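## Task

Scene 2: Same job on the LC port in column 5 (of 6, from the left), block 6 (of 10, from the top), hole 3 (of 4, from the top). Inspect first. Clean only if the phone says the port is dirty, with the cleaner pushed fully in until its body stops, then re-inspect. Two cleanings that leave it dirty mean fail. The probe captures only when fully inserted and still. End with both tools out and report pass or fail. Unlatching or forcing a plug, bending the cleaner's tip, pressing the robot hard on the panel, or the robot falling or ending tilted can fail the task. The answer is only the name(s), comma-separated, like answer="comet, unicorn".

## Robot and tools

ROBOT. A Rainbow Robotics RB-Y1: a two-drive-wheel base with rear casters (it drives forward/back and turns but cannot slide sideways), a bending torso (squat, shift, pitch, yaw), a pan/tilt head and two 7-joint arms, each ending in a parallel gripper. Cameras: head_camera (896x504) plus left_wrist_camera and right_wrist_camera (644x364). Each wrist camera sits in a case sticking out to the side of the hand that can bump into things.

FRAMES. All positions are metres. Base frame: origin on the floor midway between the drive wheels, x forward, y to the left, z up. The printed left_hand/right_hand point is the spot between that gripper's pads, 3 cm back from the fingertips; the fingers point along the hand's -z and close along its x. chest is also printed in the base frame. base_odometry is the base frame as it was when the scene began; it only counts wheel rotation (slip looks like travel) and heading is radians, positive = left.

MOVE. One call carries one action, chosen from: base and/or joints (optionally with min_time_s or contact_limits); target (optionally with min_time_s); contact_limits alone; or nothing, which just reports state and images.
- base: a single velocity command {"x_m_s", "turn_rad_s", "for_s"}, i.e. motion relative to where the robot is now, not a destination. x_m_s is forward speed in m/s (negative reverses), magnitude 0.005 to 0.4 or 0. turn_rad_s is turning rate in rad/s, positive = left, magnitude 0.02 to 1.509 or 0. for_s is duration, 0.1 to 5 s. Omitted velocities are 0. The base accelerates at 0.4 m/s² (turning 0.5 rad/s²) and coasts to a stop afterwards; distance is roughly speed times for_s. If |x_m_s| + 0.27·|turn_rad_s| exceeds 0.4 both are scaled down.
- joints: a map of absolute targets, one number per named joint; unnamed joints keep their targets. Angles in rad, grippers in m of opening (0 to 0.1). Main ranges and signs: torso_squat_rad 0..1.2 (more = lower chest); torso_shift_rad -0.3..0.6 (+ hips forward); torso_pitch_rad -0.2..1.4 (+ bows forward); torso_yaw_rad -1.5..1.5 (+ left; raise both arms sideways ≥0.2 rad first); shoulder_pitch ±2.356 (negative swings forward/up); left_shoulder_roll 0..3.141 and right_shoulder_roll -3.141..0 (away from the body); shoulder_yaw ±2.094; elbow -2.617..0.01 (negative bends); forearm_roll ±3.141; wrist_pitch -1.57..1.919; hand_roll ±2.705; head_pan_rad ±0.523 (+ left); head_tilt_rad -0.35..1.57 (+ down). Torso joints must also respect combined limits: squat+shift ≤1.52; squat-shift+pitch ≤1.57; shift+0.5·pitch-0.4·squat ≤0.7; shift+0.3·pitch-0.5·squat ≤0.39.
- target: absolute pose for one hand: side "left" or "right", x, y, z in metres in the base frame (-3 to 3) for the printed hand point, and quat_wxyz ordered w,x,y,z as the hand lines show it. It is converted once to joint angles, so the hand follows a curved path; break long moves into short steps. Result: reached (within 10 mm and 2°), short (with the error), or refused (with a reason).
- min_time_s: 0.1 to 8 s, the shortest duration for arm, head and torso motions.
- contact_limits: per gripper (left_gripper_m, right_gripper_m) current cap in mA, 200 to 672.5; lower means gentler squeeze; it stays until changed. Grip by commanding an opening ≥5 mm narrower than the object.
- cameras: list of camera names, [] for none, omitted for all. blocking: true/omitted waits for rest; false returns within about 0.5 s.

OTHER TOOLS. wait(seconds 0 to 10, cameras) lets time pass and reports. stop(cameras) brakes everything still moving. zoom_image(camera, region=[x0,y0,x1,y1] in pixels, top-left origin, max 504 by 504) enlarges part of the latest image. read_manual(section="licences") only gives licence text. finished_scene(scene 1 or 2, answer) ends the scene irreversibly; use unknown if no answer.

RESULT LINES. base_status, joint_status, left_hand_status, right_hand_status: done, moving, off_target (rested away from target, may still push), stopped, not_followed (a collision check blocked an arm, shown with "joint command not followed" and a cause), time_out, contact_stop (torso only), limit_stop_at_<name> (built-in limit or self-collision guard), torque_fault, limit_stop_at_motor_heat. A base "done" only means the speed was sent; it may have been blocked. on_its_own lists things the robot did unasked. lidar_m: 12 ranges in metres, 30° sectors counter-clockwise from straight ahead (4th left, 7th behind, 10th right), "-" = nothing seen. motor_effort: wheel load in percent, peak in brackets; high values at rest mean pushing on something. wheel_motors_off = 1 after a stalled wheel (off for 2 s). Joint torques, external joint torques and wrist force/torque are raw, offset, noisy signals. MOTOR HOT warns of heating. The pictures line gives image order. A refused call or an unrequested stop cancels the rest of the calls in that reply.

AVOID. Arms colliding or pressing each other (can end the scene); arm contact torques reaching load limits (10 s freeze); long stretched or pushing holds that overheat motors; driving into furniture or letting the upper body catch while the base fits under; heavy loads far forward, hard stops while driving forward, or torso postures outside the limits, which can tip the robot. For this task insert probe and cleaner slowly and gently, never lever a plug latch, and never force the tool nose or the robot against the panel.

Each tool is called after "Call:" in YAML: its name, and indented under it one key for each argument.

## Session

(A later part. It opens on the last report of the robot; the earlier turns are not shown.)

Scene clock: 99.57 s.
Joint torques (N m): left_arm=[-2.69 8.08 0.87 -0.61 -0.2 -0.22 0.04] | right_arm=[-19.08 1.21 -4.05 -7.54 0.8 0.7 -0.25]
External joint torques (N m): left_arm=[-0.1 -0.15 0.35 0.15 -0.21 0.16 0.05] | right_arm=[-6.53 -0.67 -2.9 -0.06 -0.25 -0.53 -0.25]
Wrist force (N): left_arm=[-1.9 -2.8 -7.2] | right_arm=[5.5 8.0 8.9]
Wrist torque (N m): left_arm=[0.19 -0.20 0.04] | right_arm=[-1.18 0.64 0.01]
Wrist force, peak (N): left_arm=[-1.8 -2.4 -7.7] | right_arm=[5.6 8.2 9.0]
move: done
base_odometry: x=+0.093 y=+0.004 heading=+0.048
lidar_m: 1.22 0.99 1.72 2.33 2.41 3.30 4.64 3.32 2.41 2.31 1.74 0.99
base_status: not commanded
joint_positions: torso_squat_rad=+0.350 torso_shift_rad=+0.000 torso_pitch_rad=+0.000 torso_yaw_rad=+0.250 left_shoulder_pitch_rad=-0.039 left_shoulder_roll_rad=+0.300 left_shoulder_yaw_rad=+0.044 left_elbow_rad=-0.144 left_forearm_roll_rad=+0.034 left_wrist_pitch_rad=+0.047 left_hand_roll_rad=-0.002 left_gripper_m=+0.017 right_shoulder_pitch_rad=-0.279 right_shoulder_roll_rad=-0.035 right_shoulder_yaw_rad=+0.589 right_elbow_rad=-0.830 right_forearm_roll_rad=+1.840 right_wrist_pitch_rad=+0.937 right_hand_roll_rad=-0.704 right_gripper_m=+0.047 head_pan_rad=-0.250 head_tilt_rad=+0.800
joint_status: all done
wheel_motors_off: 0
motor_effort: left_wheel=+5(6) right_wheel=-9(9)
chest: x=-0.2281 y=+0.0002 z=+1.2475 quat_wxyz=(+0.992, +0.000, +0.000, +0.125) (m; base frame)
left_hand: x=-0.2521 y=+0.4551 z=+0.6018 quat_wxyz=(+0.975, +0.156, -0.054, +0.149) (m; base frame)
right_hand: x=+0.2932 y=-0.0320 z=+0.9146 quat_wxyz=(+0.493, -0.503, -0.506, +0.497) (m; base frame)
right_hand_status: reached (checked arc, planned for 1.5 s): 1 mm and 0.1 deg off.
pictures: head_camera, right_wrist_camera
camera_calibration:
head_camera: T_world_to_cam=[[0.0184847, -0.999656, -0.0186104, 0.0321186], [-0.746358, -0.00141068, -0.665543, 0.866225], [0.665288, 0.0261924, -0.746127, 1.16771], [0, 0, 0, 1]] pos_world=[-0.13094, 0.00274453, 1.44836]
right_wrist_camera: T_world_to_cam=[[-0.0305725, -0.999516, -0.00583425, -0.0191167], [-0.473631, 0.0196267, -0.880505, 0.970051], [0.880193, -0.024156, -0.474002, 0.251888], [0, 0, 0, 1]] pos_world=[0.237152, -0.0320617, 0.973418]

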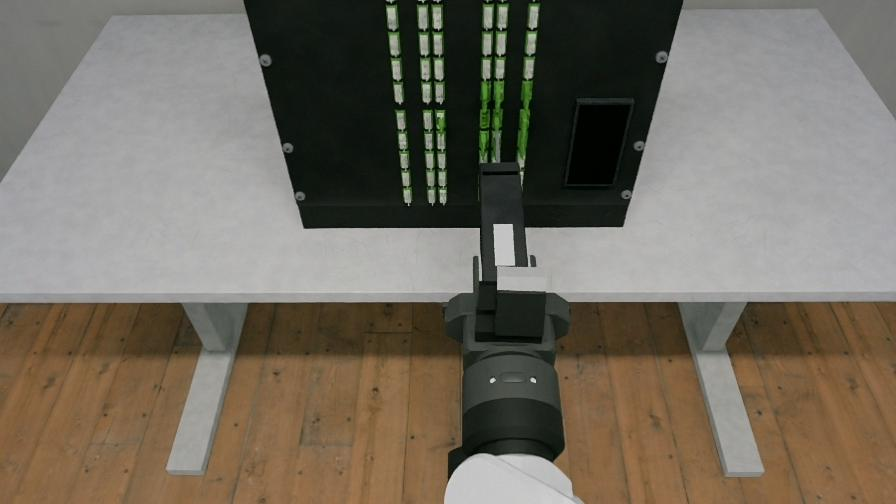

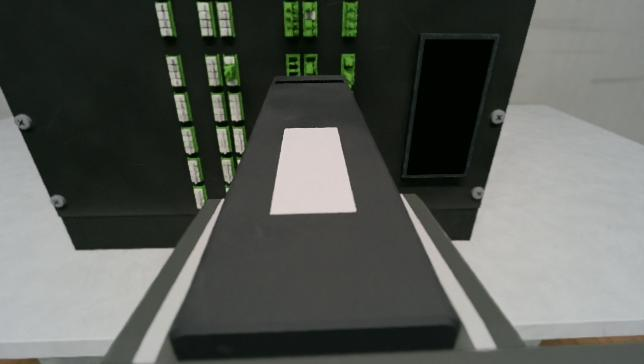

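Call:
move:
  target: {"side":"right","x":0.290,"y":-0.0322,"z":0.9144,"quat_wxyz":[0.4933,-0.5032,-0.5068,0.4967]}
  min_time_s: 1
  cameras: []

Call:
move:
  target: {"side":"right","x":0.294,"y":-0.0322,"z":0.9144,"quat_wxyz":[0.4933,-0.5032,-0.5068,0.4967]}
  min_time_s: 1.5
  cameras: ["right_wrist_camera"]

Call:
zoom_image:
  camera: "right_wrist_camera"
  region: [295, 50, 325, 80]

Scene clock: 114.53 s.
Joint torques (N m): left_arm=[-2.55 8.31 0.89 -0.6 -0.15 -0.31 0.01] | right_arm=[-12.74 0.07 0.02 -7.81 1.66 1.96 0.32]
External joint torques (N m): left_arm=[0.03 0.07 0.38 0.15 -0.16 0.07 0.02] | right_arm=[-0.37 -1.9 1.16 -0.31 0.59 0.75 0.32]
Wrist force (N): left_arm=[-1.7 -2.5 -7.3] | right_arm=[6.0 8.9 -5.0]
Wrist torque (N m): left_arm=[0.13 -0.18 0.03] | right_arm=[-0.99 0.39 0.05]
Wrist force, peak (N): left_arm=[-1.5 -2.4 -7.8] | right_arm=[6.7 10.9 -16.0]
move: done
base_odometry: x=+0.093 y=+0.004 heading=+0.048
lidar_m: 1.22 0.98 1.70 2.33 2.42 3.27 4.64 3.32 2.42 2.31 1.75 0.97
base_status: not commanded
joint_positions: torso_squat_rad=+0.350 torso_shift_rad=+0.000 torso_pitch_rad=+0.000 torso_yaw_rad=+0.250 left_shoulder_pitch_rad=-0.039 left_shoulder_roll_rad=+0.300 left_shoulder_yaw_rad=+0.044 left_elbow_rad=-0.144 left_forearm_roll_rad=+0.034 left_wrist_pitch_rad=+0.047 left_hand_roll_rad=-0.002 left_gripper_m=+0.017 right_shoulder_pitch_rad=-0.268 right_shoulder_roll_rad=-0.035 right_shoulder_yaw_rad=+0.592 right_elbow_rad=-0.842 right_forearm_roll_rad=+1.842 right_wrist_pitch_rad=+0.940 right_hand_roll_rad=-0.701 right_gripper_m=+0.047 head_pan_rad=-0.250 head_tilt_rad=+0.800
joint_status: all done
wheel_motors_off: 0
motor_effort: left_wheel=+5(6) right_wheel=-8(9)
chest: x=-0.2279 y=+0.0002 z=+1.2475 quat_wxyz=(+0.992, +0.000, +0.000, +0.125) (m; base frame)
left_hand: x=-0.2520 y=+0.4551 z=+0.6018 quat_wxyz=(+0.975, +0.156, -0.054, +0.149) (m; base frame)
right_hand: x=+0.2901 y=-0.0321 z=+0.9142 quat_wxyz=(+0.494, -0.503, -0.507, +0.497) (m; base frame)
right_hand_status: reached (checked arc, planned for 1.0 s): 0 mm and 0.0 deg off.
pictures: none
No camera images: "cameras" was empty.

Scene clock: 116.37 s.
Joint torques (N m): left_arm=[-2.79 8.37 0.84 -0.57 -0.09 -0.25 0.05] | right_arm=[-18.47 0.61 -4.33 -6.92 0.46 0.1 -0.2]
External joint torques (N m): left_arm=[-0.21 0.14 0.32 0.19 -0.1 0.13 0.05] | right_arm=[-5.91 -1.25 -3.18 0.54 -0.59 -1.13 -0.2]
Wrist force (N): left_arm=[-1.6 -2.9 -7.0] | right_arm=[5.4 6.6 11.3]
Wrist torque (N m): left_arm=[0.18 -0.15 0.05] | right_arm=[-1.61 0.63 0.01]
Wrist force, peak (N): left_arm=[-2.2 -2.8 -7.5] | right_arm=[5.4 6.9 11.2]
move: done
base_odometry: x=+0.093 y=+0.004 heading=+0.048
lidar_m: 1.21 0.99 1.74 2.33 2.42 3.28 4.64 3.31 2.40 2.31 1.74 0.97
base_status: not commanded
joint_positions: torso_squat_rad=+0.350 torso_shift_rad=+0.000 torso_pitch_rad=+0.000 torso_yaw_rad=+0.250 left_shoulder_pitch_rad=-0.039 left_shoulder_roll_rad=+0.300 left_shoulder_yaw_rad=+0.044 left_elbow_rad=-0.144 left_forearm_roll_rad=+0.034 left_wrist_pitch_rad=+0.047 left_hand_roll_rad=-0.002 left_gripper_m=+0.017 right_shoulder_pitch_rad=-0.282 right_shoulder_roll_rad=-0.034 right_shoulder_yaw_rad=+0.590 right_elbow_rad=-0.824 right_forearm_roll_rad=+1.841 right_wrist_pitch_rad=+0.939 right_hand_roll_rad=-0.710 right_gripper_m=+0.047 head_pan_rad=-0.250 head_tilt_rad=+0.800
joint_status: all done
wheel_motors_off: 0
motor_effort: left_wheel=+6(6) right_wheel=-9(10)
chest: x=-0.2281 y=+0.0002 z=+1.2475 quat_wxyz=(+0.992, +0.000, +0.000, +0.125) (m; base frame)
left_hand: x=-0.2521 y=+0.4551 z=+0.6018 quat_wxyz=(+0.975, +0.156, -0.054, +0.149) (m; base frame)
right_hand: x=+0.2932 y=-0.0322 z=+0.9140 quat_wxyz=(+0.493, -0.503, -0.506, +0.497) (m; base frame)
right_hand_status: reached (checked arc, planned for 1.5 s): 1 mm and 0.1 deg off.
pictures: right_wrist_camera
camera_calibration:
right_wrist_camera: T_world_to_cam=[[-0.0303936, -0.99952, -0.00594014, -0.0192604], [-0.473318, 0.0196266, -0.880673, 0.969527], [0.880367, -0.0239553, -0.473688, 0.251211], [0, 0, 0, 1]] pos_world=[0.237152, -0.0322619, 0.972717]

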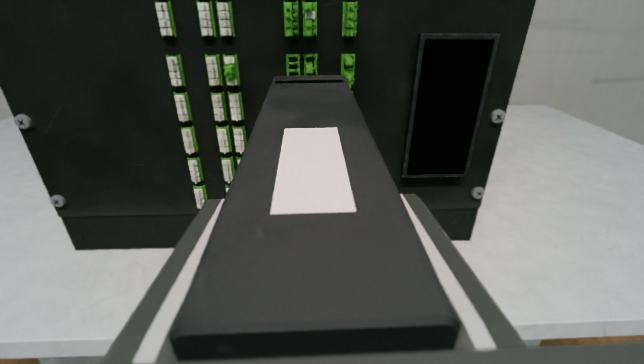

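Scaled by 16.800 from the camera's 644x364 image, which has a finer 1265x715 frame.

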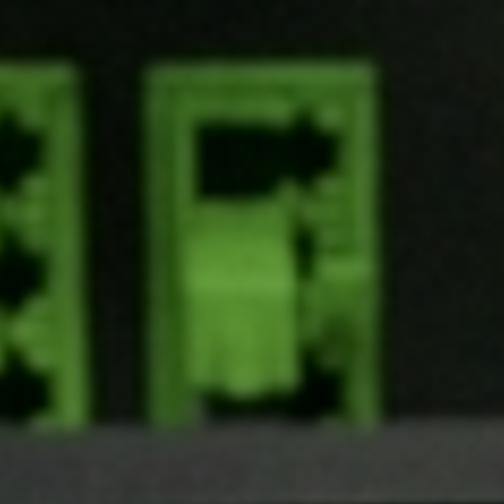

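Call:
move:
  target: {"side":"right","x":0.294,"y":-0.0322,"z":0.9157,"quat_wxyz":[0.4933,-0.5032,-0.5068,0.4967]}
  min_time_s: 1
  cameras: []

Call:
move:
  target: {"side":"right","x":0.297,"y":-0.0324,"z":0.9156,"quat_wxyz":[0.4933,-0.5032,-0.5068,0.4967]}
  min_time_s: 1.5
  cameras: ["head_camera","right_wrist_camera"]

Call:
zoom_image:
  camera: "right_wrist_camera"
  region: [295, 50, 325, 80]

Call:
zoom_image:
  camera: "head_camera"
  region: [460, 100, 540, 180]

Scene clock: 124.13 s.
Joint torques (N m): left_arm=[-2.51 8 0.76 -0.65 -0.15 -0.25 0.12] | right_arm=[-17.67 -2.03 -3.61 -8.97 1.35 0.87 0.39]
External joint torques (N m): left_arm=[0.07 -0.23 0.25 0.1 -0.16 0.13 0.12] | right_arm=[-5.12 -3.91 -2.46 -1.48 0.3 -0.35 0.39]
Wrist force (N): left_arm=[-1.9 -2.2 -7.0] | right_arm=[5.0 9.2 6.8]
Wrist torque (N m): left_arm=[0.10 -0.19 0.04] | right_arm=[-0.87 0.73 -0.02]
Wrist force, peak (N): left_arm=[-1.9 -2.4 -7.8] | right_arm=[5.1 6.7 12.7]
move: done
base_odometry: x=+0.093 y=+0.004 heading=+0.048
lidar_m: 1.21 0.99 1.72 2.33 2.43 3.28 4.64 3.32 2.41 2.31 1.77 0.98
base_status: not commanded
joint_positions: torso_squat_rad=+0.350 torso_shift_rad=+0.000 torso_pitch_rad=+0.000 torso_yaw_rad=+0.250 left_shoulder_pitch_rad=-0.039 left_shoulder_roll_rad=+0.300 left_shoulder_yaw_rad=+0.044 left_elbow_rad=-0.144 left_forearm_roll_rad=+0.034 left_wrist_pitch_rad=+0.047 left_hand_roll_rad=-0.002 left_gripper_m=+0.017 right_shoulder_pitch_rad=-0.279 right_shoulder_roll_rad=-0.035 right_shoulder_yaw_rad=+0.588 right_elbow_rad=-0.832 right_forearm_roll_rad=+1.839 right_wrist_pitch_rad=+0.936 right_hand_roll_rad=-0.703 right_gripper_m=+0.047 head_pan_rad=-0.250 head_tilt_rad=+0.800
joint_status: all done
wheel_motors_off: 0
motor_effort: left_wheel=+6(7) right_wheel=-9(9)
chest: x=-0.2281 y=+0.0002 z=+1.2475 quat_wxyz=(+0.992, +0.000, +0.000, +0.125) (m; base frame)
left_hand: x=-0.2521 y=+0.4551 z=+0.6018 quat_wxyz=(+0.975, +0.156, -0.054, +0.149) (m; base frame)
right_hand: x=+0.2933 y=-0.0319 z=+0.9150 quat_wxyz=(+0.494, -0.503, -0.507, +0.497) (m; base frame)
right_hand_status: reached (checked arc, planned for 1.0 s): 1 mm and 0.1 deg off.
pictures: none
No camera images: "cameras" was empty.

Scene clock: 125.97 s.
Joint torques (N m): left_arm=[-2.62 8.1 0.67 -0.61 -0.16 -0.2 0.06] | right_arm=[-26.06 -3.47 -7.18 -7.93 0.05 -0.79 -0.17]
External joint torques (N m): left_arm=[-0.01 -0.12 0.16 0.15 -0.17 0.18 0.06] | right_arm=[-13.36 -5.27 -6.01 -0.48 -1 -2.02 -0.16]
Wrist force (N): left_arm=[-1.5 -2.6 -6.9] | right_arm=[4.1 3.7 37.7]
Wrist torque (N m): left_arm=[0.18 -0.14 0.02] | right_arm=[-2.02 0.90 -0.01]
Wrist force, peak (N): left_arm=[-2.2 -2.5 -7.4] | right_arm=[4.6 3.7 38.5]
move: done
base_odometry: x=+0.093 y=+0.004 heading=+0.048
lidar_m: 1.22 0.99 1.74 2.33 2.40 3.27 4.63 3.32 2.41 2.32 1.75 0.97
base_status: not commanded
joint_positions: torso_squat_rad=+0.350 torso_shift_rad=-0.001 torso_pitch_rad=-0.001 torso_yaw_rad=+0.250 left_shoulder_pitch_rad=-0.039 left_shoulder_roll_rad=+0.300 left_shoulder_yaw_rad=+0.044 left_elbow_rad=-0.144 left_forearm_roll_rad=+0.034 left_wrist_pitch_rad=+0.047 left_hand_roll_rad=-0.002 left_gripper_m=+0.017 right_shoulder_pitch_rad=-0.289 right_shoulder_roll_rad=-0.034 right_shoulder_yaw_rad=+0.587 right_elbow_rad=-0.817 right_forearm_roll_rad=+1.838 right_wrist_pitch_rad=+0.935 right_hand_roll_rad=-0.711 right_gripper_m=+0.047 head_pan_rad=-0.250 head_tilt_rad=+0.800
joint_status: all done
wheel_motors_off: 0
motor_effort: left_wheel=+10(11) right_wheel=-4(9)
chest: x=-0.2285 y=+0.0002 z=+1.2475 quat_wxyz=(+0.992, +0.000, +0.000, +0.125) (m; base frame)
left_hand: x=-0.2522 y=+0.4551 z=+0.6017 quat_wxyz=(+0.975, +0.156, -0.054, +0.149) (m; base frame)
right_hand: x=+0.2952 y=-0.0322 z=+0.9144 quat_wxyz=(+0.494, -0.502, -0.506, +0.498) (m; base frame)
right_hand_status: reached (checked arc, planned for 1.5 s): 2 mm and 0.2 deg off.
pictures: head_camera, right_wrist_camera
camera_calibration:
head_camera: T_world_to_cam=[[0.0184948, -0.999656, -0.0185992, 0.0321147], [-0.745932, -0.0014089, -0.666021, 0.866523], [0.665765, 0.0261916, -0.745701, 1.16755], [0, 0, 0, 1]] pos_world=[-0.13154, 0.00274454, 1.44836]
right_wrist_camera: T_world_to_cam=[[-0.0302287, -0.999525, -0.00598685, -0.019088], [-0.474741, 0.019628, -0.879907, 0.970556], [0.879606, -0.0237563, -0.475109, 0.251176], [0, 0, 0, 1]] pos_world=[0.23925, -0.0321621, 0.97322]

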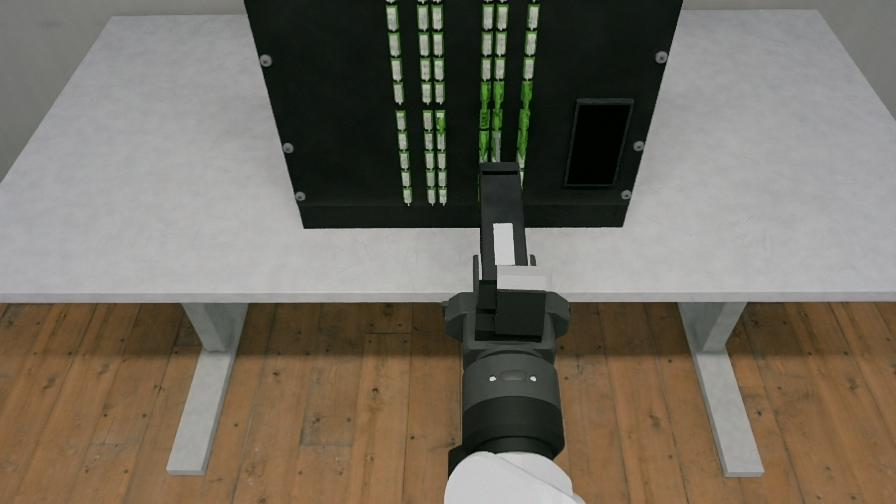

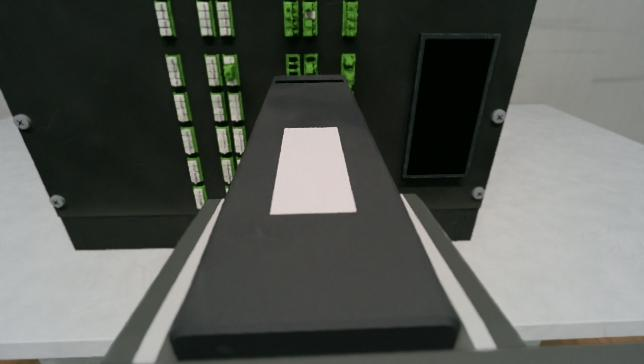

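Scaled by 16.800 from the camera's 644x364 image, which has a finer 1265x715 frame.

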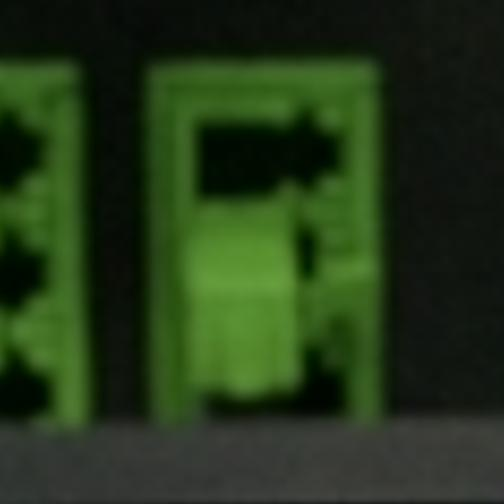

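Scaled by 6.300 from the camera's 896x504 image, which has a finer 1280x720 frame.

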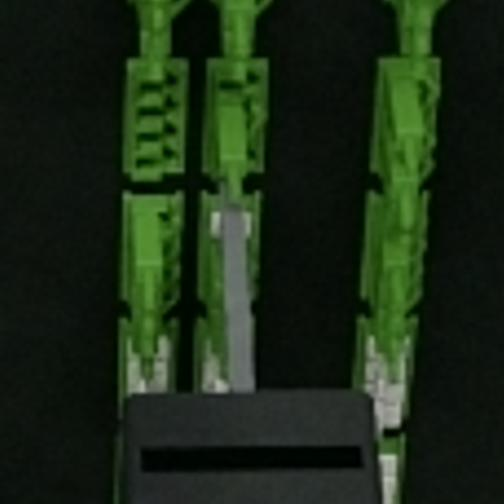

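Call:
move:
  target: {"side":"right","x":0.283,"y":-0.0322,"z":0.9148,"quat_wxyz":[0.4933,-0.5032,-0.5068,0.4967]}
  min_time_s: 1.5
  cameras: []

Call:
move:
  target: {"side":"right","x":0.283,"y":-0.0321,"z":0.9182,"quat_wxyz":[0.4963,-0.5002,-0.5038,0.4997]}
  min_time_s: 1.5
  cameras: ["head_camera","right_wrist_camera"]

Call:
zoom_image:
  camera: "right_wrist_camera"
  region: [295, 50, 325, 80]

Call:
zoom_image:
  camera: "head_camera"
  region: [475, 100, 515, 140]

Scene clock: 147.27 s.
Joint torques (N m): left_arm=[-2.75 8.27 0.48 -0.57 -0.2 -0.16 0.02] | right_arm=[-12.77 0.37 0.11 -8.37 2.13 2.05 0.32]
External joint torques (N m): left_arm=[-0.17 0.04 -0.03 0.18 -0.21 0.22 0.03] | right_arm=[-0.78 -1.78 1.2 -0.81 1.05 0.85 0.33]
Wrist force (N): left_arm=[-2.0 -3.1 -6.5] | right_arm=[5.5 10.4 -4.9]
Wrist torque (N m): left_arm=[0.21 -0.21 0.04] | right_arm=[-0.76 0.53 0.01]
Wrist force, peak (N): left_arm=[-1.9 -2.6 -7.5] | right_arm=[4.5 4.1 37.7]
move: done
base_odometry: x=+0.093 y=+0.004 heading=+0.048
lidar_m: 1.21 1.00 1.72 2.33 2.41 3.29 4.63 3.33 2.42 2.31 1.75 0.98
base_status: not commanded
joint_positions: torso_squat_rad=+0.350 torso_shift_rad=+0.000 torso_pitch_rad=+0.000 torso_yaw_rad=+0.250 left_shoulder_pitch_rad=-0.039 left_shoulder_roll_rad=+0.300 left_shoulder_yaw_rad=+0.044 left_elbow_rad=-0.144 left_forearm_roll_rad=+0.034 left_wrist_pitch_rad=+0.047 left_hand_roll_rad=-0.002 left_gripper_m=+0.017 right_shoulder_pitch_rad=-0.244 right_shoulder_roll_rad=-0.036 right_shoulder_yaw_rad=+0.597 right_elbow_rad=-0.871 right_forearm_roll_rad=+1.845 right_wrist_pitch_rad=+0.946 right_hand_roll_rad=-0.688 right_gripper_m=+0.047 head_pan_rad=-0.250 head_tilt_rad=+0.800
joint_status: all done
wheel_motors_off: 0
motor_effort: left_wheel=+7(11) right_wheel=-10(11)
chest: x=-0.2279 y=+0.0002 z=+1.2475 quat_wxyz=(+0.992, +0.000, +0.000, +0.125) (m; base frame)
left_hand: x=-0.2521 y=+0.4551 z=+0.6018 quat_wxyz=(+0.975, +0.156, -0.054, +0.149) (m; base frame)
right_hand: x=+0.2839 y=-0.0322 z=+0.9141 quat_wxyz=(+0.494, -0.504, -0.507, +0.496) (m; base frame)
right_hand_status: reached (checked arc, planned for 1.5 s): 1 mm and 0.1 deg off.
pictures: none
No camera images: "cameras" was empty.

Scene clock: 149.10 s.
Joint torques (N m): left_arm=[-2.82 8.17 0.62 -0.67 -0.12 -0.24 0.04] | right_arm=[-14.37 0.13 -2.24 -9.42 2.05 2 0.34]
External joint torques (N m): left_arm=[-0.24 -0.06 0.11 0.08 -0.13 0.14 0.05] | right_arm=[-2.6 -2.08 -1.13 -1.62 0.94 0.87 0.35]
Wrist force (N): left_arm=[-1.7 -2.5 -6.6] | right_arm=[6.6 11.4 -4.2]
Wrist torque (N m): left_arm=[0.16 -0.16 0.04] | right_arm=[-0.41 0.55 0.03]
Wrist force, peak (N): left_arm=[-2.0 -2.8 -7.7] | right_arm=[4.7 16.3 -7.9]
move: done
base_odometry: x=+0.093 y=+0.004 heading=+0.048
lidar_m: 1.21 0.99 1.73 2.32 2.43 3.29 4.64 3.31 2.40 2.31 1.75 0.97
base_status: not commanded
joint_positions: torso_squat_rad=+0.350 torso_shift_rad=+0.000 torso_pitch_rad=+0.000 torso_yaw_rad=+0.250 left_shoulder_pitch_rad=-0.039 left_shoulder_roll_rad=+0.300 left_shoulder_yaw_rad=+0.044 left_elbow_rad=-0.144 left_forearm_roll_rad=+0.034 left_wrist_pitch_rad=+0.047 left_hand_roll_rad=-0.002 left_gripper_m=+0.017 right_shoulder_pitch_rad=-0.218 right_shoulder_roll_rad=-0.043 right_shoulder_yaw_rad=+0.588 right_elbow_rad=-0.934 right_forearm_roll_rad=+1.828 right_wrist_pitch_rad=+0.921 right_hand_roll_rad=-0.640 right_gripper_m=+0.047 head_pan_rad=-0.250 head_tilt_rad=+0.800
joint_status: all done
wheel_motors_off: 0
motor_effort: left_wheel=+6(8) right_wheel=-11(11)
chest: x=-0.2279 y=+0.0002 z=+1.2475 quat_wxyz=(+0.992, +0.000, +0.000, +0.125) (m; base frame)
left_hand: x=-0.2521 y=+0.4551 z=+0.6018 quat_wxyz=(+0.975, +0.156, -0.054, +0.149) (m; base frame)
right_hand: x=+0.2828 y=-0.0320 z=+0.9180 quat_wxyz=(+0.495, -0.501, -0.505, +0.499) (m; base frame)
right_hand_status: reached (checked arc, planned for 1.5 s): 0 mm and 0.2 deg off.
pictures: head_camera, right_wrist_camera
camera_calibration:
head_camera: T_world_to_cam=[[0.0185546, -0.999656, -0.0185468, 0.0320295], [-0.746494, -0.00151057, -0.665391, 0.866069], [0.665134, 0.0261911, -0.746265, 1.16768], [0, 0, 0, 1]] pos_world=[-0.130741, 0.002744, 1.44827]
right_wrist_camera: T_world_to_cam=[[-0.0309651, -0.999498, -0.00668824, -0.0184746], [-0.479501, 0.0207258, -0.877297, 0.966813], [0.876995, -0.0239586, -0.479902, 0.268956], [0, 0, 0, 1]] pos_world=[0.227142, -0.0320595, 0.977131]

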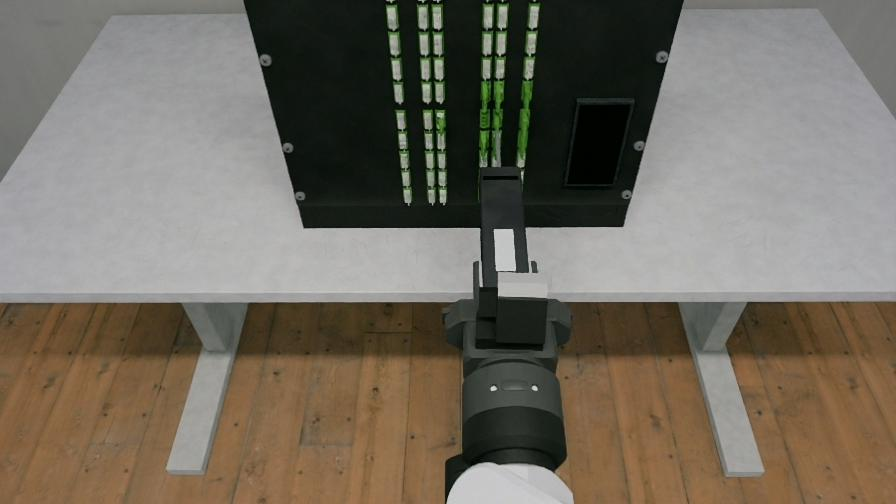

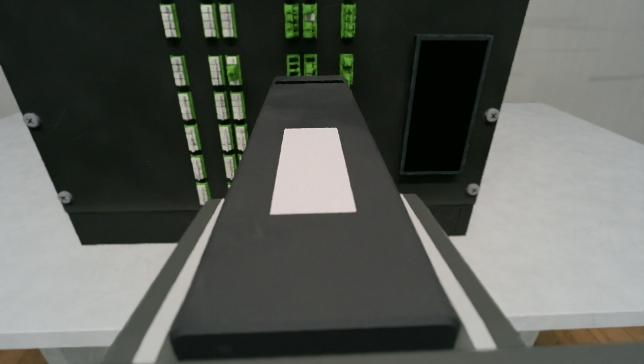

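Scaled by 16.800 from the camera's 644x364 image, which has a finer 1265x715 frame.

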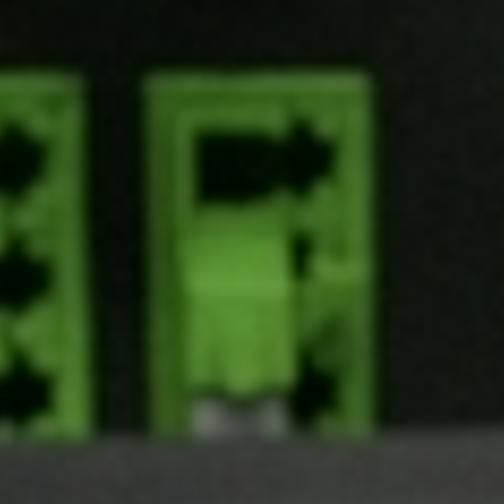

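Scaled by 12.600 from the camera's 896x504 image, which has a finer 1280x720 frame.

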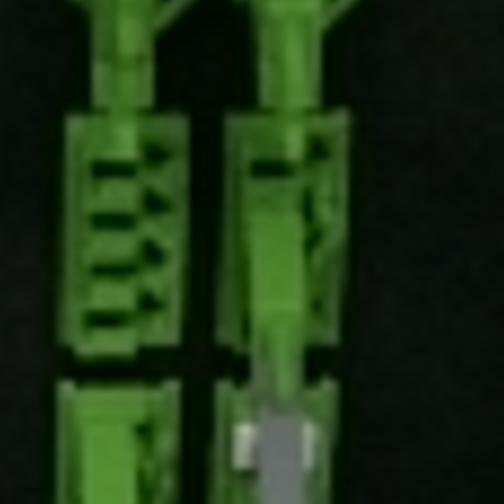

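Call:
move:
  target: {"side":"right","x":0.283,"y":-0.0324,"z":0.9163,"quat_wxyz":[0.4963,-0.5002,-0.5038,0.4997]}
  min_time_s: 1.5
  cameras: ["right_wrist_camera"]

Call:
zoom_image:
  camera: "right_wrist_camera"
  region: [295, 50, 325, 80]

Scene clock: 156.53 s.
Joint torques (N m): left_arm=[-2.6 7.98 0.73 -0.64 -0.17 -0.17 0.04] | right_arm=[-14.81 2.9 -2.01 -7.67 1.35 1.2 -0.32]
External joint torques (N m): left_arm=[-0.02 -0.25 0.21 0.11 -0.18 0.21 0.04] | right_arm=[-3.04 0.71 -0.89 0.1 0.25 0.06 -0.31]
Wrist force (N): left_arm=[-2.0 -2.8 -7.1] | right_arm=[6.2 10.1 -4.9]
Wrist torque (N m): left_arm=[0.19 -0.20 0.06] | right_arm=[-0.75 0.60 0.03]
Wrist force, peak (N): left_arm=[-2.0 -2.3 -7.9] | right_arm=[6.5 11.9 -4.7]
move: done
base_odometry: x=+0.093 y=+0.004 heading=+0.048
lidar_m: 1.22 0.99 1.74 2.33 2.40 3.28 4.64 3.32 2.42 2.32 1.75 0.98
base_status: not commanded
joint_positions: torso_squat_rad=+0.350 torso_shift_rad=+0.000 torso_pitch_rad=+0.000 torso_yaw_rad=+0.250 left_shoulder_pitch_rad=-0.039 left_shoulder_roll_rad=+0.300 left_shoulder_yaw_rad=+0.044 left_elbow_rad=-0.144 left_forearm_roll_rad=+0.034 left_wrist_pitch_rad=+0.047 left_hand_roll_rad=-0.002 left_gripper_m=+0.017 right_shoulder_pitch_rad=-0.220 right_shoulder_roll_rad=-0.043 right_shoulder_yaw_rad=+0.588 right_elbow_rad=-0.927 right_forearm_roll_rad=+1.827 right_wrist_pitch_rad=+0.919 right_hand_roll_rad=-0.643 right_gripper_m=+0.047 head_pan_rad=-0.250 head_tilt_rad=+0.800
joint_status: all done
wheel_motors_off: 0
motor_effort: left_wheel=+6(8) right_wheel=-10(11)
chest: x=-0.2279 y=+0.0002 z=+1.2475 quat_wxyz=(+0.992, +0.000, +0.000, +0.125) (m; base frame)
left_hand: x=-0.2521 y=+0.4551 z=+0.6018 quat_wxyz=(+0.975, +0.156, -0.054, +0.149) (m; base frame)
right_hand: x=+0.2827 y=-0.0326 z=+0.9159 quat_wxyz=(+0.496, -0.500, -0.503, +0.500) (m; base frame)
right_hand_status: reached (checked arc, planned for 1.5 s): 1 mm and 0.1 deg off.
pictures: right_wrist_camera
camera_calibration:
right_wrist_camera: T_world_to_cam=[[-0.0307707, -0.999511, -0.00552782, -0.0201587], [-0.483452, 0.0197235, -0.875149, 0.964114], [0.87483, -0.0242565, -0.483822, 0.272221], [0, 0, 0, 1]] pos_world=[0.227335, -0.0325614, 0.975339]

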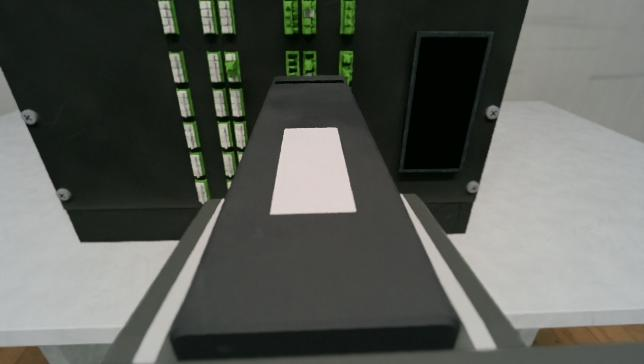

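Scaled by 16.800 from the camera's 644x364 image, which has a finer 1265x715 frame.

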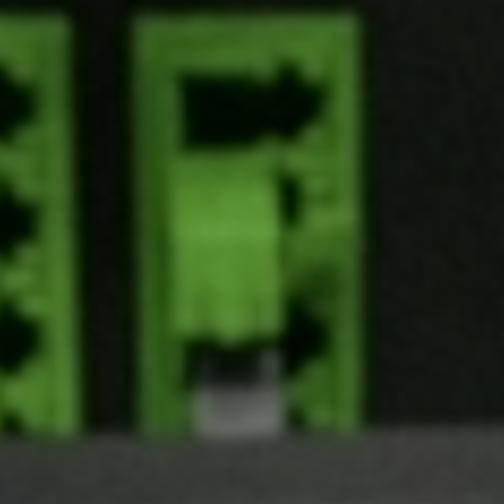

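Call:
move:
  target: {"side":"right","x":0.284,"y":-0.0319,"z":0.9176,"quat_wxyz":[0.4963,-0.5002,-0.5038,0.4997]}
  min_time_s: 1.5
  cameras: ["right_wrist_camera"]

Call:
zoom_image:
  camera: "right_wrist_camera"
  region: [295, 50, 325, 80]

Scene clock: 165.27 s.
Joint torques (N m): left_arm=[-2.69 8.22 0.7 -0.58 -0.16 -0.19 0.05] | right_arm=[-15.03 3.42 -1.98 -8.66 1.29 1.11 0.35]
External joint torques (N m): left_arm=[-0.11 -0.01 0.18 0.17 -0.17 0.19 0.06] | right_arm=[-3.21 1.23 -0.86 -0.86 0.19 -0.01 0.35]
Wrist force (N): left_arm=[-1.7 -2.4 -7.7] | right_arm=[5.8 10.2 -4.9]
Wrist torque (N m): left_arm=[0.13 -0.19 0.05] | right_arm=[-0.75 0.58 0.03]
Wrist force, peak (N): left_arm=[-1.9 -2.8 -7.8] | right_arm=[6.2 10.7 -5.0]
move: done
base_odometry: x=+0.093 y=+0.004 heading=+0.048
lidar_m: 1.22 0.98 1.72 2.33 2.41 3.28 4.64 3.32 2.41 2.32 1.75 0.98
base_status: not commanded
joint_positions: torso_squat_rad=+0.350 torso_shift_rad=+0.000 torso_pitch_rad=+0.000 torso_yaw_rad=+0.250 left_shoulder_pitch_rad=-0.039 left_shoulder_roll_rad=+0.300 left_shoulder_yaw_rad=+0.044 left_elbow_rad=-0.144 left_forearm_roll_rad=+0.034 left_wrist_pitch_rad=+0.047 left_hand_roll_rad=-0.002 left_gripper_m=+0.017 right_shoulder_pitch_rad=-0.221 right_shoulder_roll_rad=-0.043 right_shoulder_yaw_rad=+0.586 right_elbow_rad=-0.931 right_forearm_roll_rad=+1.824 right_wrist_pitch_rad=+0.916 right_hand_roll_rad=-0.638 right_gripper_m=+0.047 head_pan_rad=-0.250 head_tilt_rad=+0.800
joint_status: all done
wheel_motors_off: 0
motor_effort: left_wheel=+6(7) right_wheel=-10(11)
chest: x=-0.2279 y=+0.0002 z=+1.2475 quat_wxyz=(+0.992, +0.000, +0.000, +0.125) (m; base frame)
left_hand: x=-0.2521 y=+0.4551 z=+0.6018 quat_wxyz=(+0.975, +0.156, -0.054, +0.149) (m; base frame)
right_hand: x=+0.2838 y=-0.0322 z=+0.9171 quat_wxyz=(+0.496, -0.500, -0.503, +0.500) (m; base frame)
right_hand_status: reached (checked arc, planned for 1.5 s): 1 mm and 0.1 deg off.
pictures: right_wrist_camera
camera_calibration:
right_wrist_camera: T_world_to_cam=[[-0.0308111, -0.999511, -0.00539475, -0.0198423], [-0.483453, 0.0196265, -0.87515, 0.965639], [0.874828, -0.0243562, -0.483821, 0.271933], [0, 0, 0, 1]] pos_world=[0.228335, -0.0321615, 0.976539]

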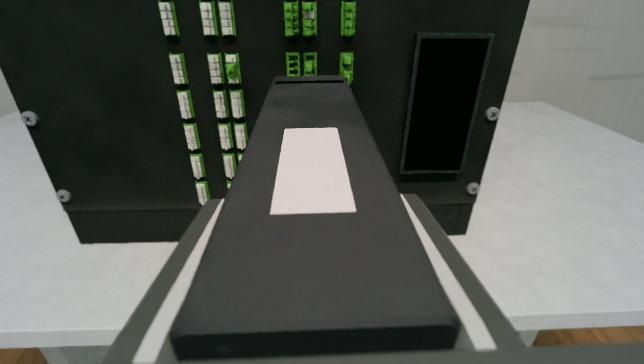

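Scaled by 16.800 from the camera's 644x364 image, which has a finer 1265x715 frame.

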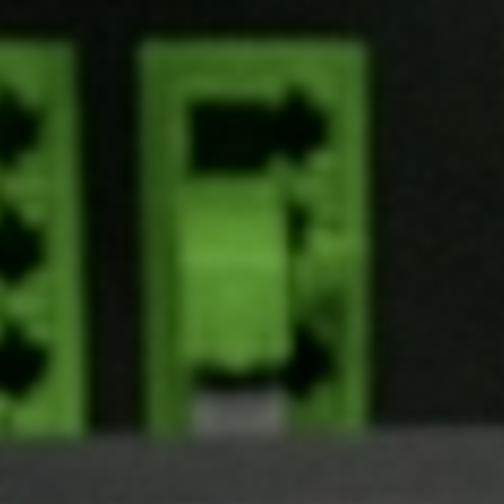

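Call:
move:
  target: {"side":"right","x":0.292,"y":-0.0316,"z":0.9179,"quat_wxyz":[0.4963,-0.5002,-0.5038,0.4997]}
  min_time_s: 2
  cameras: ["right_wrist_camera"]

Call:
zoom_image:
  camera: "right_wrist_camera"
  region: [295, 50, 325, 80]

Scene clock: 173.30 s.
Joint torques (N m): left_arm=[-2.51 8.14 0.85 -0.55 -0.16 -0.22 0.06] | right_arm=[-15.19 3.57 -2.7 -7.81 1.34 1.4 -0.26]
External joint torques (N m): left_arm=[0.07 -0.1 0.34 0.2 -0.17 0.16 0.06] | right_arm=[-2.92 1.59 -1.53 -0.07 0.25 0.26 -0.25]
Wrist force (N): left_arm=[-1.9 -2.3 -7.3] | right_arm=[6.4 10.2 -4.5]
Wrist torque (N m): left_arm=[0.15 -0.19 0.07] | right_arm=[-0.67 0.49 0.01]
Wrist force, peak (N): left_arm=[-1.9 -2.5 -7.8] | right_arm=[6.5 10.5 -5.1]
move: done
base_odometry: x=+0.093 y=+0.004 heading=+0.048
lidar_m: 1.21 0.99 1.72 2.32 2.42 3.30 4.63 3.34 2.41 2.32 1.74 0.98
base_status: not commanded
joint_positions: torso_squat_rad=+0.350 torso_shift_rad=+0.000 torso_pitch_rad=+0.000 torso_yaw_rad=+0.250 left_shoulder_pitch_rad=-0.039 left_shoulder_roll_rad=+0.300 left_shoulder_yaw_rad=+0.044 left_elbow_rad=-0.144 left_forearm_roll_rad=+0.034 left_wrist_pitch_rad=+0.047 left_hand_roll_rad=-0.002 left_gripper_m=+0.017 right_shoulder_pitch_rad=-0.249 right_shoulder_roll_rad=-0.042 right_shoulder_yaw_rad=+0.578 right_elbow_rad=-0.899 right_forearm_roll_rad=+1.820 right_wrist_pitch_rad=+0.910 right_hand_roll_rad=-0.650 right_gripper_m=+0.047 head_pan_rad=-0.250 head_tilt_rad=+0.800
joint_status: all done
wheel_motors_off: 0
motor_effort: left_wheel=+6(8) right_wheel=-10(11)
chest: x=-0.2279 y=+0.0002 z=+1.2475 quat_wxyz=(+0.992, +0.000, +0.000, +0.125) (m; base frame)
left_hand: x=-0.2521 y=+0.4551 z=+0.6018 quat_wxyz=(+0.975, +0.156, -0.054, +0.149) (m; base frame)
right_hand: x=+0.2915 y=-0.0320 z=+0.9178 quat_wxyz=(+0.496, -0.500, -0.503, +0.500) (m; base frame)
right_hand_status: reached (checked arc, planned for 2.0 s): 1 mm and 0.1 deg off.
pictures: right_wrist_camera
camera_calibration:
right_wrist_camera: T_world_to_cam=[[-0.030591, -0.999518, -0.00537716, -0.0194682], [-0.484165, 0.0195242, -0.874759, 0.969801], [0.874442, -0.0241563, -0.484529, 0.266244], [0, 0, 0, 1]] pos_world=[0.236134, -0.0319619, 0.97724]

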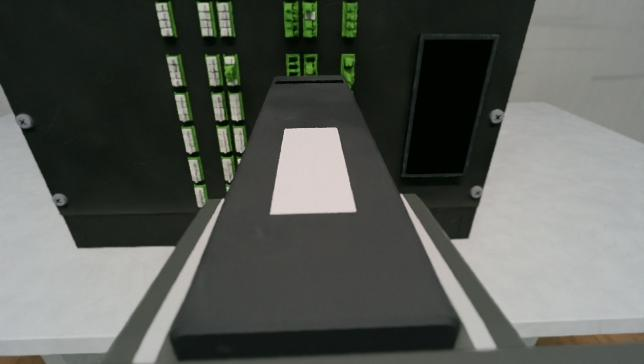

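Scaled by 16.800 from the camera's 644x364 image, which has a finer 1265x715 frame.

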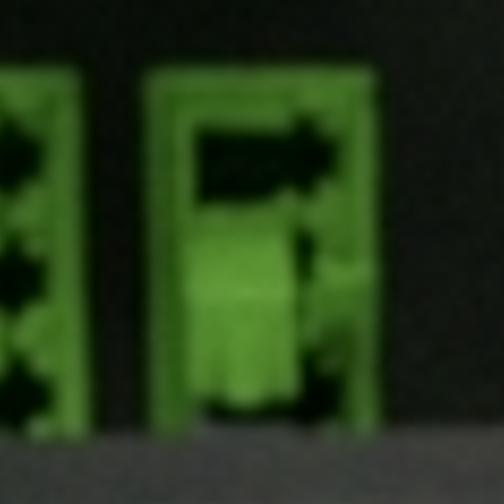

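Call:
move:
  target: {"side":"right","x":0.296,"y":-0.0316,"z":0.918,"quat_wxyz":[0.4963,-0.5002,-0.5038,0.4997]}
  min_time_s: 1.5
  cameras: ["right_wrist_camera"]

Call:
zoom_image:
  camera: "right_wrist_camera"
  region: [295, 50, 325, 80]

Scene clock: 178.30 s.
Joint torques (N m): left_arm=[-2.55 8.27 0.8 -0.56 -0.16 -0.23 0.12] | right_arm=[-17.55 2.42 -3.46 -7.6 1.07 0.93 -0.31]
External joint torques (N m): left_arm=[0.03 0.03 0.29 0.19 -0.17 0.15 0.12] | right_arm=[-5.03 0.55 -2.28 0.09 -0.01 -0.23 -0.3]
Wrist force (N): left_arm=[-1.9 -2.1 -7.4] | right_arm=[5.1 8.6 2.4]
Wrist torque (N m): left_arm=[0.12 -0.17 0.03] | right_arm=[-0.95 0.58 0.01]
Wrist force, peak (N): left_arm=[-1.2 -2.7 -7.9] | right_arm=[6.0 11.8 -4.5]
move: done
base_odometry: x=+0.093 y=+0.004 heading=+0.048
lidar_m: 1.21 0.99 1.73 2.33 2.41 3.29 4.64 3.33 2.40 2.32 1.77 0.99
base_status: not commanded
joint_positions: torso_squat_rad=+0.350 torso_shift_rad=+0.000 torso_pitch_rad=+0.000 torso_yaw_rad=+0.250 left_shoulder_pitch_rad=-0.039 left_shoulder_roll_rad=+0.300 left_shoulder_yaw_rad=+0.044 left_elbow_rad=-0.144 left_forearm_roll_rad=+0.034 left_wrist_pitch_rad=+0.047 left_hand_roll_rad=-0.002 left_gripper_m=+0.017 right_shoulder_pitch_rad=-0.267 right_shoulder_roll_rad=-0.040 right_shoulder_yaw_rad=+0.576 right_elbow_rad=-0.875 right_forearm_roll_rad=+1.820 right_wrist_pitch_rad=+0.910 right_hand_roll_rad=-0.663 right_gripper_m=+0.047 head_pan_rad=-0.250 head_tilt_rad=+0.800
joint_status: all done
wheel_motors_off: 0
motor_effort: left_wheel=+8(8) right_wheel=-11(12)
chest: x=-0.2280 y=+0.0002 z=+1.2475 quat_wxyz=(+0.992, +0.000, +0.000, +0.125) (m; base frame)
left_hand: x=-0.2521 y=+0.4551 z=+0.6018 quat_wxyz=(+0.975, +0.156, -0.054, +0.149) (m; base frame)
right_hand: x=+0.2954 y=-0.0319 z=+0.9176 quat_wxyz=(+0.496, -0.500, -0.503, +0.500) (m; base frame)
right_hand_status: reached (checked arc, planned for 1.5 s): 1 mm and 0.1 deg off.
pictures: right_wrist_camera
camera_calibration:
right_wrist_camera: T_world_to_cam=[[-0.030679, -0.999515, -0.0053309, -0.0192708], [-0.484087, 0.0195243, -0.874802, 0.971584], [0.874482, -0.0242574, -0.484451, 0.262562], [0, 0, 0, 1]] pos_world=[0.240134, -0.0318618, 0.97704]

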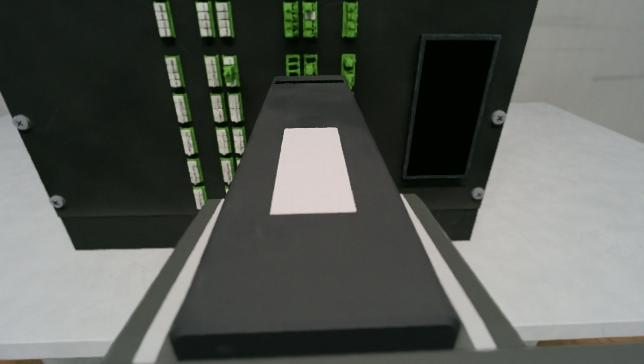

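Scaled by 16.800 from the camera's 644x364 image, which has a finer 1265x715 frame.

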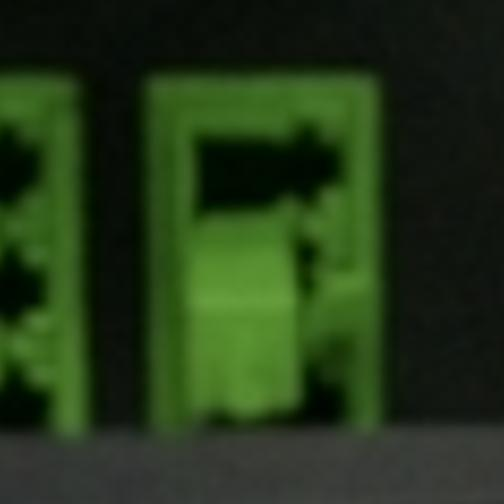

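Call:
move:
  target: {"side":"right","x":0.299,"y":-0.0318,"z":0.9187,"quat_wxyz":[0.4963,-0.5002,-0.5038,0.4997]}
  min_time_s: 1.5
  cameras: ["right_wrist_camera"]

Call:
zoom_image:
  camera: "right_wrist_camera"
  region: [295, 50, 325, 80]

Scene clock: 183.37 s.
Joint torques (N m): left_arm=[-2.79 8.1 0.86 -0.49 -0.2 -0.22 0.06] | right_arm=[-22 -0.36 -5.27 -8.18 0.86 0.27 -0.18]
External joint torques (N m): left_arm=[-0.2 -0.13 0.34 0.26 -0.21 0.16 0.06] | right_arm=[-9.32 -2.15 -4.07 -0.52 -0.21 -0.9 -0.18]
Wrist force (N): left_arm=[-1.6 -2.1 -7.3] | right_arm=[5.1 7.0 18.5]
Wrist torque (N m): left_arm=[0.08 -0.14 0.02] | right_arm=[-1.21 0.85 -0.01]
Wrist force, peak (N): left_arm=[-2.1 -3.0 -7.6] | right_arm=[5.0 7.3 19.2]
move: done
base_odometry: x=+0.093 y=+0.004 heading=+0.048
lidar_m: 1.22 0.99 1.71 2.32 2.41 3.29 4.63 3.34 2.41 2.32 1.76 0.98
base_status: not commanded
joint_positions: torso_squat_rad=+0.350 torso_shift_rad=+0.000 torso_pitch_rad=+0.000 torso_yaw_rad=+0.250 left_shoulder_pitch_rad=-0.039 left_shoulder_roll_rad=+0.300 left_shoulder_yaw_rad=+0.044 left_elbow_rad=-0.144 left_forearm_roll_rad=+0.034 left_wrist_pitch_rad=+0.047 left_hand_roll_rad=-0.002 left_gripper_m=+0.017 right_shoulder_pitch_rad=-0.277 right_shoulder_roll_rad=-0.040 right_shoulder_yaw_rad=+0.573 right_elbow_rad=-0.863 right_forearm_roll_rad=+1.818 right_wrist_pitch_rad=+0.908 right_hand_roll_rad=-0.668 right_gripper_m=+0.047 head_pan_rad=-0.250 head_tilt_rad=+0.800
joint_status: all done
wheel_motors_off: 0
motor_effort: left_wheel=+7(8) right_wheel=-9(11)
chest: x=-0.2282 y=+0.0002 z=+1.2475 quat_wxyz=(+0.992, +0.000, +0.000, +0.125) (m; base frame)
left_hand: x=-0.2521 y=+0.4551 z=+0.6017 quat_wxyz=(+0.975, +0.156, -0.054, +0.149) (m; base frame)
right_hand: x=+0.2978 y=-0.0319 z=+0.9178 quat_wxyz=(+0.497, -0.500, -0.503, +0.500) (m; base frame)
right_hand_status: reached (checked arc, planned for 1.5 s): 2 mm and 0.1 deg off.
pictures: right_wrist_camera
camera_calibration:
right_wrist_camera: T_world_to_cam=[[-0.0306441, -0.999516, -0.00544913, -0.0190889], [-0.484596, 0.0196249, -0.874518, 0.972771], [0.874201, -0.0241582, -0.484962, 0.261132], [0, 0, 0, 1]] pos_world=[0.242533, -0.0318617, 0.977241]

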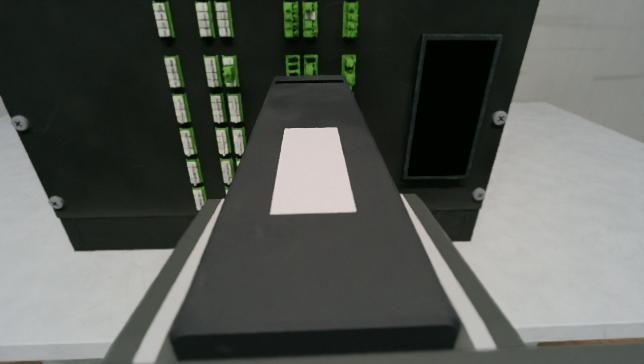

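Scaled by 16.800 from the camera's 644x364 image, which has a finer 1265x715 frame.

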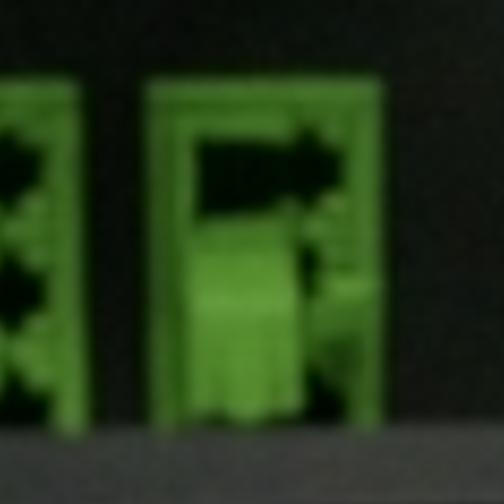

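Call:
move:
  target: {"side":"right","x":0.294,"y":-0.0318,"z":0.9182,"quat_wxyz":[0.4963,-0.5002,-0.5038,0.4997]}
  min_time_s: 1
  cameras: []

Call:
move:
  target: {"side":"right","x":0.294,"y":-0.0318,"z":0.9202,"quat_wxyz":[0.49825,-0.49825,-0.50175,0.50175]}
  min_time_s: 1
  cameras: []

Call:
move:
  target: {"side":"right","x":0.298,"y":-0.0318,"z":0.9204,"quat_wxyz":[0.49825,-0.49825,-0.50175,0.50175]}
  min_time_s: 1.5
  cameras: ["right_wrist_camera"]

Call:
zoom_image:
  camera: "right_wrist_camera"
  region: [295, 50, 325, 80]

Scene clock: 190.97 s.
Joint torques (N m): left_arm=[-2.71 8.15 0.9 -0.6 -0.13 -0.24 0.07] | right_arm=[-13.08 0.56 0.23 -8.59 2.2 2.27 0.39]
External joint torques (N m): left_arm=[-0.14 -0.08 0.38 0.15 -0.14 0.14 0.07] | right_arm=[-0.64 -1.35 1.4 -0.89 1.12 1.11 0.4]
Wrist force (N): left_arm=[-1.2 -2.2 -6.9] | right_arm=[6.3 10.4 -7.3]
Wrist torque (N m): left_arm=[0.13 -0.10 0.05] | right_arm=[-0.61 0.43 0.02]
Wrist force, peak (N): left_arm=[-1.4 -2.8 -7.8] | right_arm=[6.9 12.0 -18.2]
move: done
base_odometry: x=+0.093 y=+0.004 heading=+0.048
lidar_m: 1.21 0.99 1.71 2.33 2.40 3.29 4.63 3.32 2.40 2.32 1.77 0.98
base_status: not commanded
joint_positions: torso_squat_rad=+0.350 torso_shift_rad=+0.000 torso_pitch_rad=+0.000 torso_yaw_rad=+0.250 left_shoulder_pitch_rad=-0.039 left_shoulder_roll_rad=+0.300 left_shoulder_yaw_rad=+0.044 left_elbow_rad=-0.144 left_forearm_roll_rad=+0.034 left_wrist_pitch_rad=+0.047 left_hand_roll_rad=-0.002 left_gripper_m=+0.017 right_shoulder_pitch_rad=-0.262 right_shoulder_roll_rad=-0.040 right_shoulder_yaw_rad=+0.577 right_elbow_rad=-0.881 right_forearm_roll_rad=+1.820 right_wrist_pitch_rad=+0.911 right_hand_roll_rad=-0.660 right_gripper_m=+0.047 head_pan_rad=-0.250 head_tilt_rad=+0.800
joint_status: all done
wheel_motors_off: 0
motor_effort: left_wheel=+7(8) right_wheel=-8(10)
chest: x=-0.2279 y=+0.0002 z=+1.2475 quat_wxyz=(+0.992, +0.000, +0.000, +0.125) (m; base frame)
left_hand: x=-0.2520 y=+0.4551 z=+0.6018 quat_wxyz=(+0.975, +0.156, -0.054, +0.149) (m; base frame)
right_hand: x=+0.2942 y=-0.0318 z=+0.9178 quat_wxyz=(+0.497, -0.500, -0.504, +0.500) (m; base frame)
right_hand_status: reached (checked arc, planned for 1.0 s): 1 mm and 0.1 deg off.
pictures: none
No camera images: "cameras" was empty.

Scene clock: 192.30 s.
Joint torques (N m): left_arm=[-2.66 8.32 0.47 -0.53 -0.2 -0.26 0.08] | right_arm=[-15.05 -0.12 -2.18 -9.5 2.06 1.87 0.32]
External joint torques (N m): left_arm=[-0.09 0.09 -0.05 0.23 -0.2 0.12 0.08] | right_arm=[-2.73 -2.07 -1 -1.66 0.97 0.75 0.33]
Wrist force (N): left_arm=[-1.4 -2.4 -6.7] | right_arm=[6.0 12.1 -5.1]
Wrist torque (N m): left_arm=[0.13 -0.14 0.04] | right_arm=[-0.37 0.49 0.02]
Wrist force, peak (N): left_arm=[-1.8 -2.9 -7.5] | right_arm=[4.7 15.4 -7.4]
move: done
base_odometry: x=+0.093 y=+0.004 heading=+0.048
lidar_m: 1.22 0.97 1.70 2.33 2.42 3.28 4.64 3.32 2.41 2.32 1.77 0.97
base_status: not commanded
joint_positions: torso_squat_rad=+0.350 torso_shift_rad=+0.000 torso_pitch_rad=+0.000 torso_yaw_rad=+0.250 left_shoulder_pitch_rad=-0.039 left_shoulder_roll_rad=+0.300 left_shoulder_yaw_rad=+0.044 left_elbow_rad=-0.144 left_forearm_roll_rad=+0.034 left_wrist_pitch_rad=+0.047 left_hand_roll_rad=-0.002 left_gripper_m=+0.017 right_shoulder_pitch_rad=-0.247 right_shoulder_roll_rad=-0.043 right_shoulder_yaw_rad=+0.570 right_elbow_rad=-0.917 right_forearm_roll_rad=+1.809 right_wrist_pitch_rad=+0.896 right_hand_roll_rad=-0.631 right_gripper_m=+0.047 head_pan_rad=-0.250 head_tilt_rad=+0.800
joint_status: all done
wheel_motors_off: 0
motor_effort: left_wheel=+7(8) right_wheel=-10(10)
chest: x=-0.2279 y=+0.0002 z=+1.2475 quat_wxyz=(+0.992, +0.000, +0.000, +0.125) (m; base frame)
left_hand: x=-0.2520 y=+0.4551 z=+0.6018 quat_wxyz=(+0.975, +0.156, -0.054, +0.149) (m; base frame)
right_hand: x=+0.2937 y=-0.0317 z=+0.9198 quat_wxyz=(+0.498, -0.498, -0.502, +0.502) (m; base frame)
right_hand_status: reached (checked arc, planned for 1.0 s): 1 mm and 0.0 deg off.
pictures: none
No camera images: "cameras" was empty.

Scene clock: 194.13 s.
Joint torques (N m): left_arm=[-2.61 8.24 0.86 -0.56 -0.14 -0.23 0.06] | right_arm=[-16.24 1.53 -2.85 -8.11 1.5 1.55 -0.34]
External joint torques (N m): left_arm=[-0.04 0 0.35 0.19 -0.15 0.15 0.07] | right_arm=[-3.7 -0.31 -1.64 -0.29 0.41 0.43 -0.33]
Wrist force (N): left_arm=[-1.5 -2.3 -6.6] | right_arm=[6.4 10.9 -4.7]
Wrist torque (N m): left_arm=[0.10 -0.12 0.00] | right_arm=[-0.59 0.46 0.02]
Wrist force, peak (N): left_arm=[-1.5 -2.8 -7.7] | right_arm=[6.2 11.9 -4.6]
move: done
base_odometry: x=+0.093 y=+0.004 heading=+0.048
lidar_m: 1.22 0.99 1.72 2.32 2.41 3.28 4.63 3.32 2.42 2.31 1.75 0.98
base_status: not commanded
joint_positions: torso_squat_rad=+0.350 torso_shift_rad=+0.000 torso_pitch_rad=+0.000 torso_yaw_rad=+0.250 left_shoulder_pitch_rad=-0.039 left_shoulder_roll_rad=+0.300 left_shoulder_yaw_rad=+0.044 left_elbow_rad=-0.144 left_forearm_roll_rad=+0.034 left_wrist_pitch_rad=+0.047 left_hand_roll_rad=-0.002 left_gripper_m=+0.017 right_shoulder_pitch_rad=-0.260 right_shoulder_roll_rad=-0.043 right_shoulder_yaw_rad=+0.565 right_elbow_rad=-0.903 right_forearm_roll_rad=+1.806 right_wrist_pitch_rad=+0.891 right_hand_roll_rad=-0.635 right_gripper_m=+0.047 head_pan_rad=-0.250 head_tilt_rad=+0.800
joint_status: all done
wheel_motors_off: 0
motor_effort: left_wheel=+7(8) right_wheel=-9(10)
chest: x=-0.2279 y=+0.0002 z=+1.2475 quat_wxyz=(+0.992, +0.000, +0.000, +0.125) (m; base frame)
left_hand: x=-0.2520 y=+0.4551 z=+0.6018 quat_wxyz=(+0.975, +0.156, -0.054, +0.149) (m; base frame)
right_hand: x=+0.2975 y=-0.0319 z=+0.9200 quat_wxyz=(+0.498, -0.498, -0.501, +0.502) (m; base frame)
right_hand_status: reached (checked arc, planned for 1.5 s): 1 mm and 0.1 deg off.
pictures: right_wrist_camera
camera_calibration:
right_wrist_camera: T_world_to_cam=[[-0.0306813, -0.999516, -0.00522789, -0.0192797], [-0.490888, 0.0196241, -0.871002, 0.973181], [0.870682, -0.0241572, -0.491252, 0.269338], [0, 0, 0, 1]] pos_world=[0.242623, -0.0318617, 0.979855]

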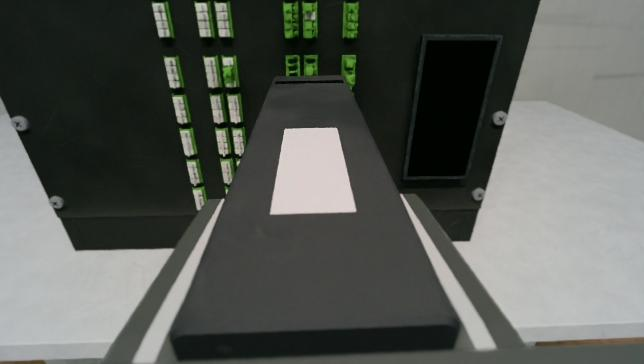

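Scaled by 16.800 from the camera's 644x364 image, which has a finer 1265x715 frame.

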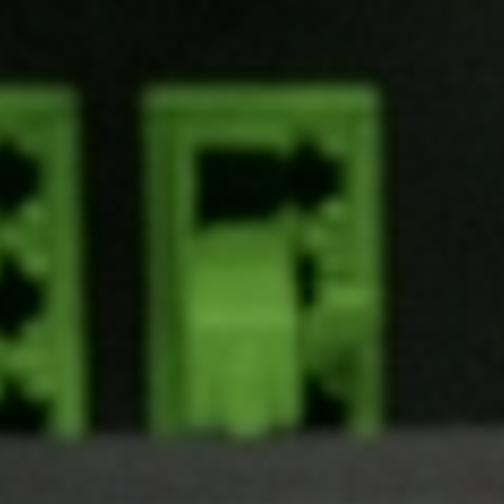

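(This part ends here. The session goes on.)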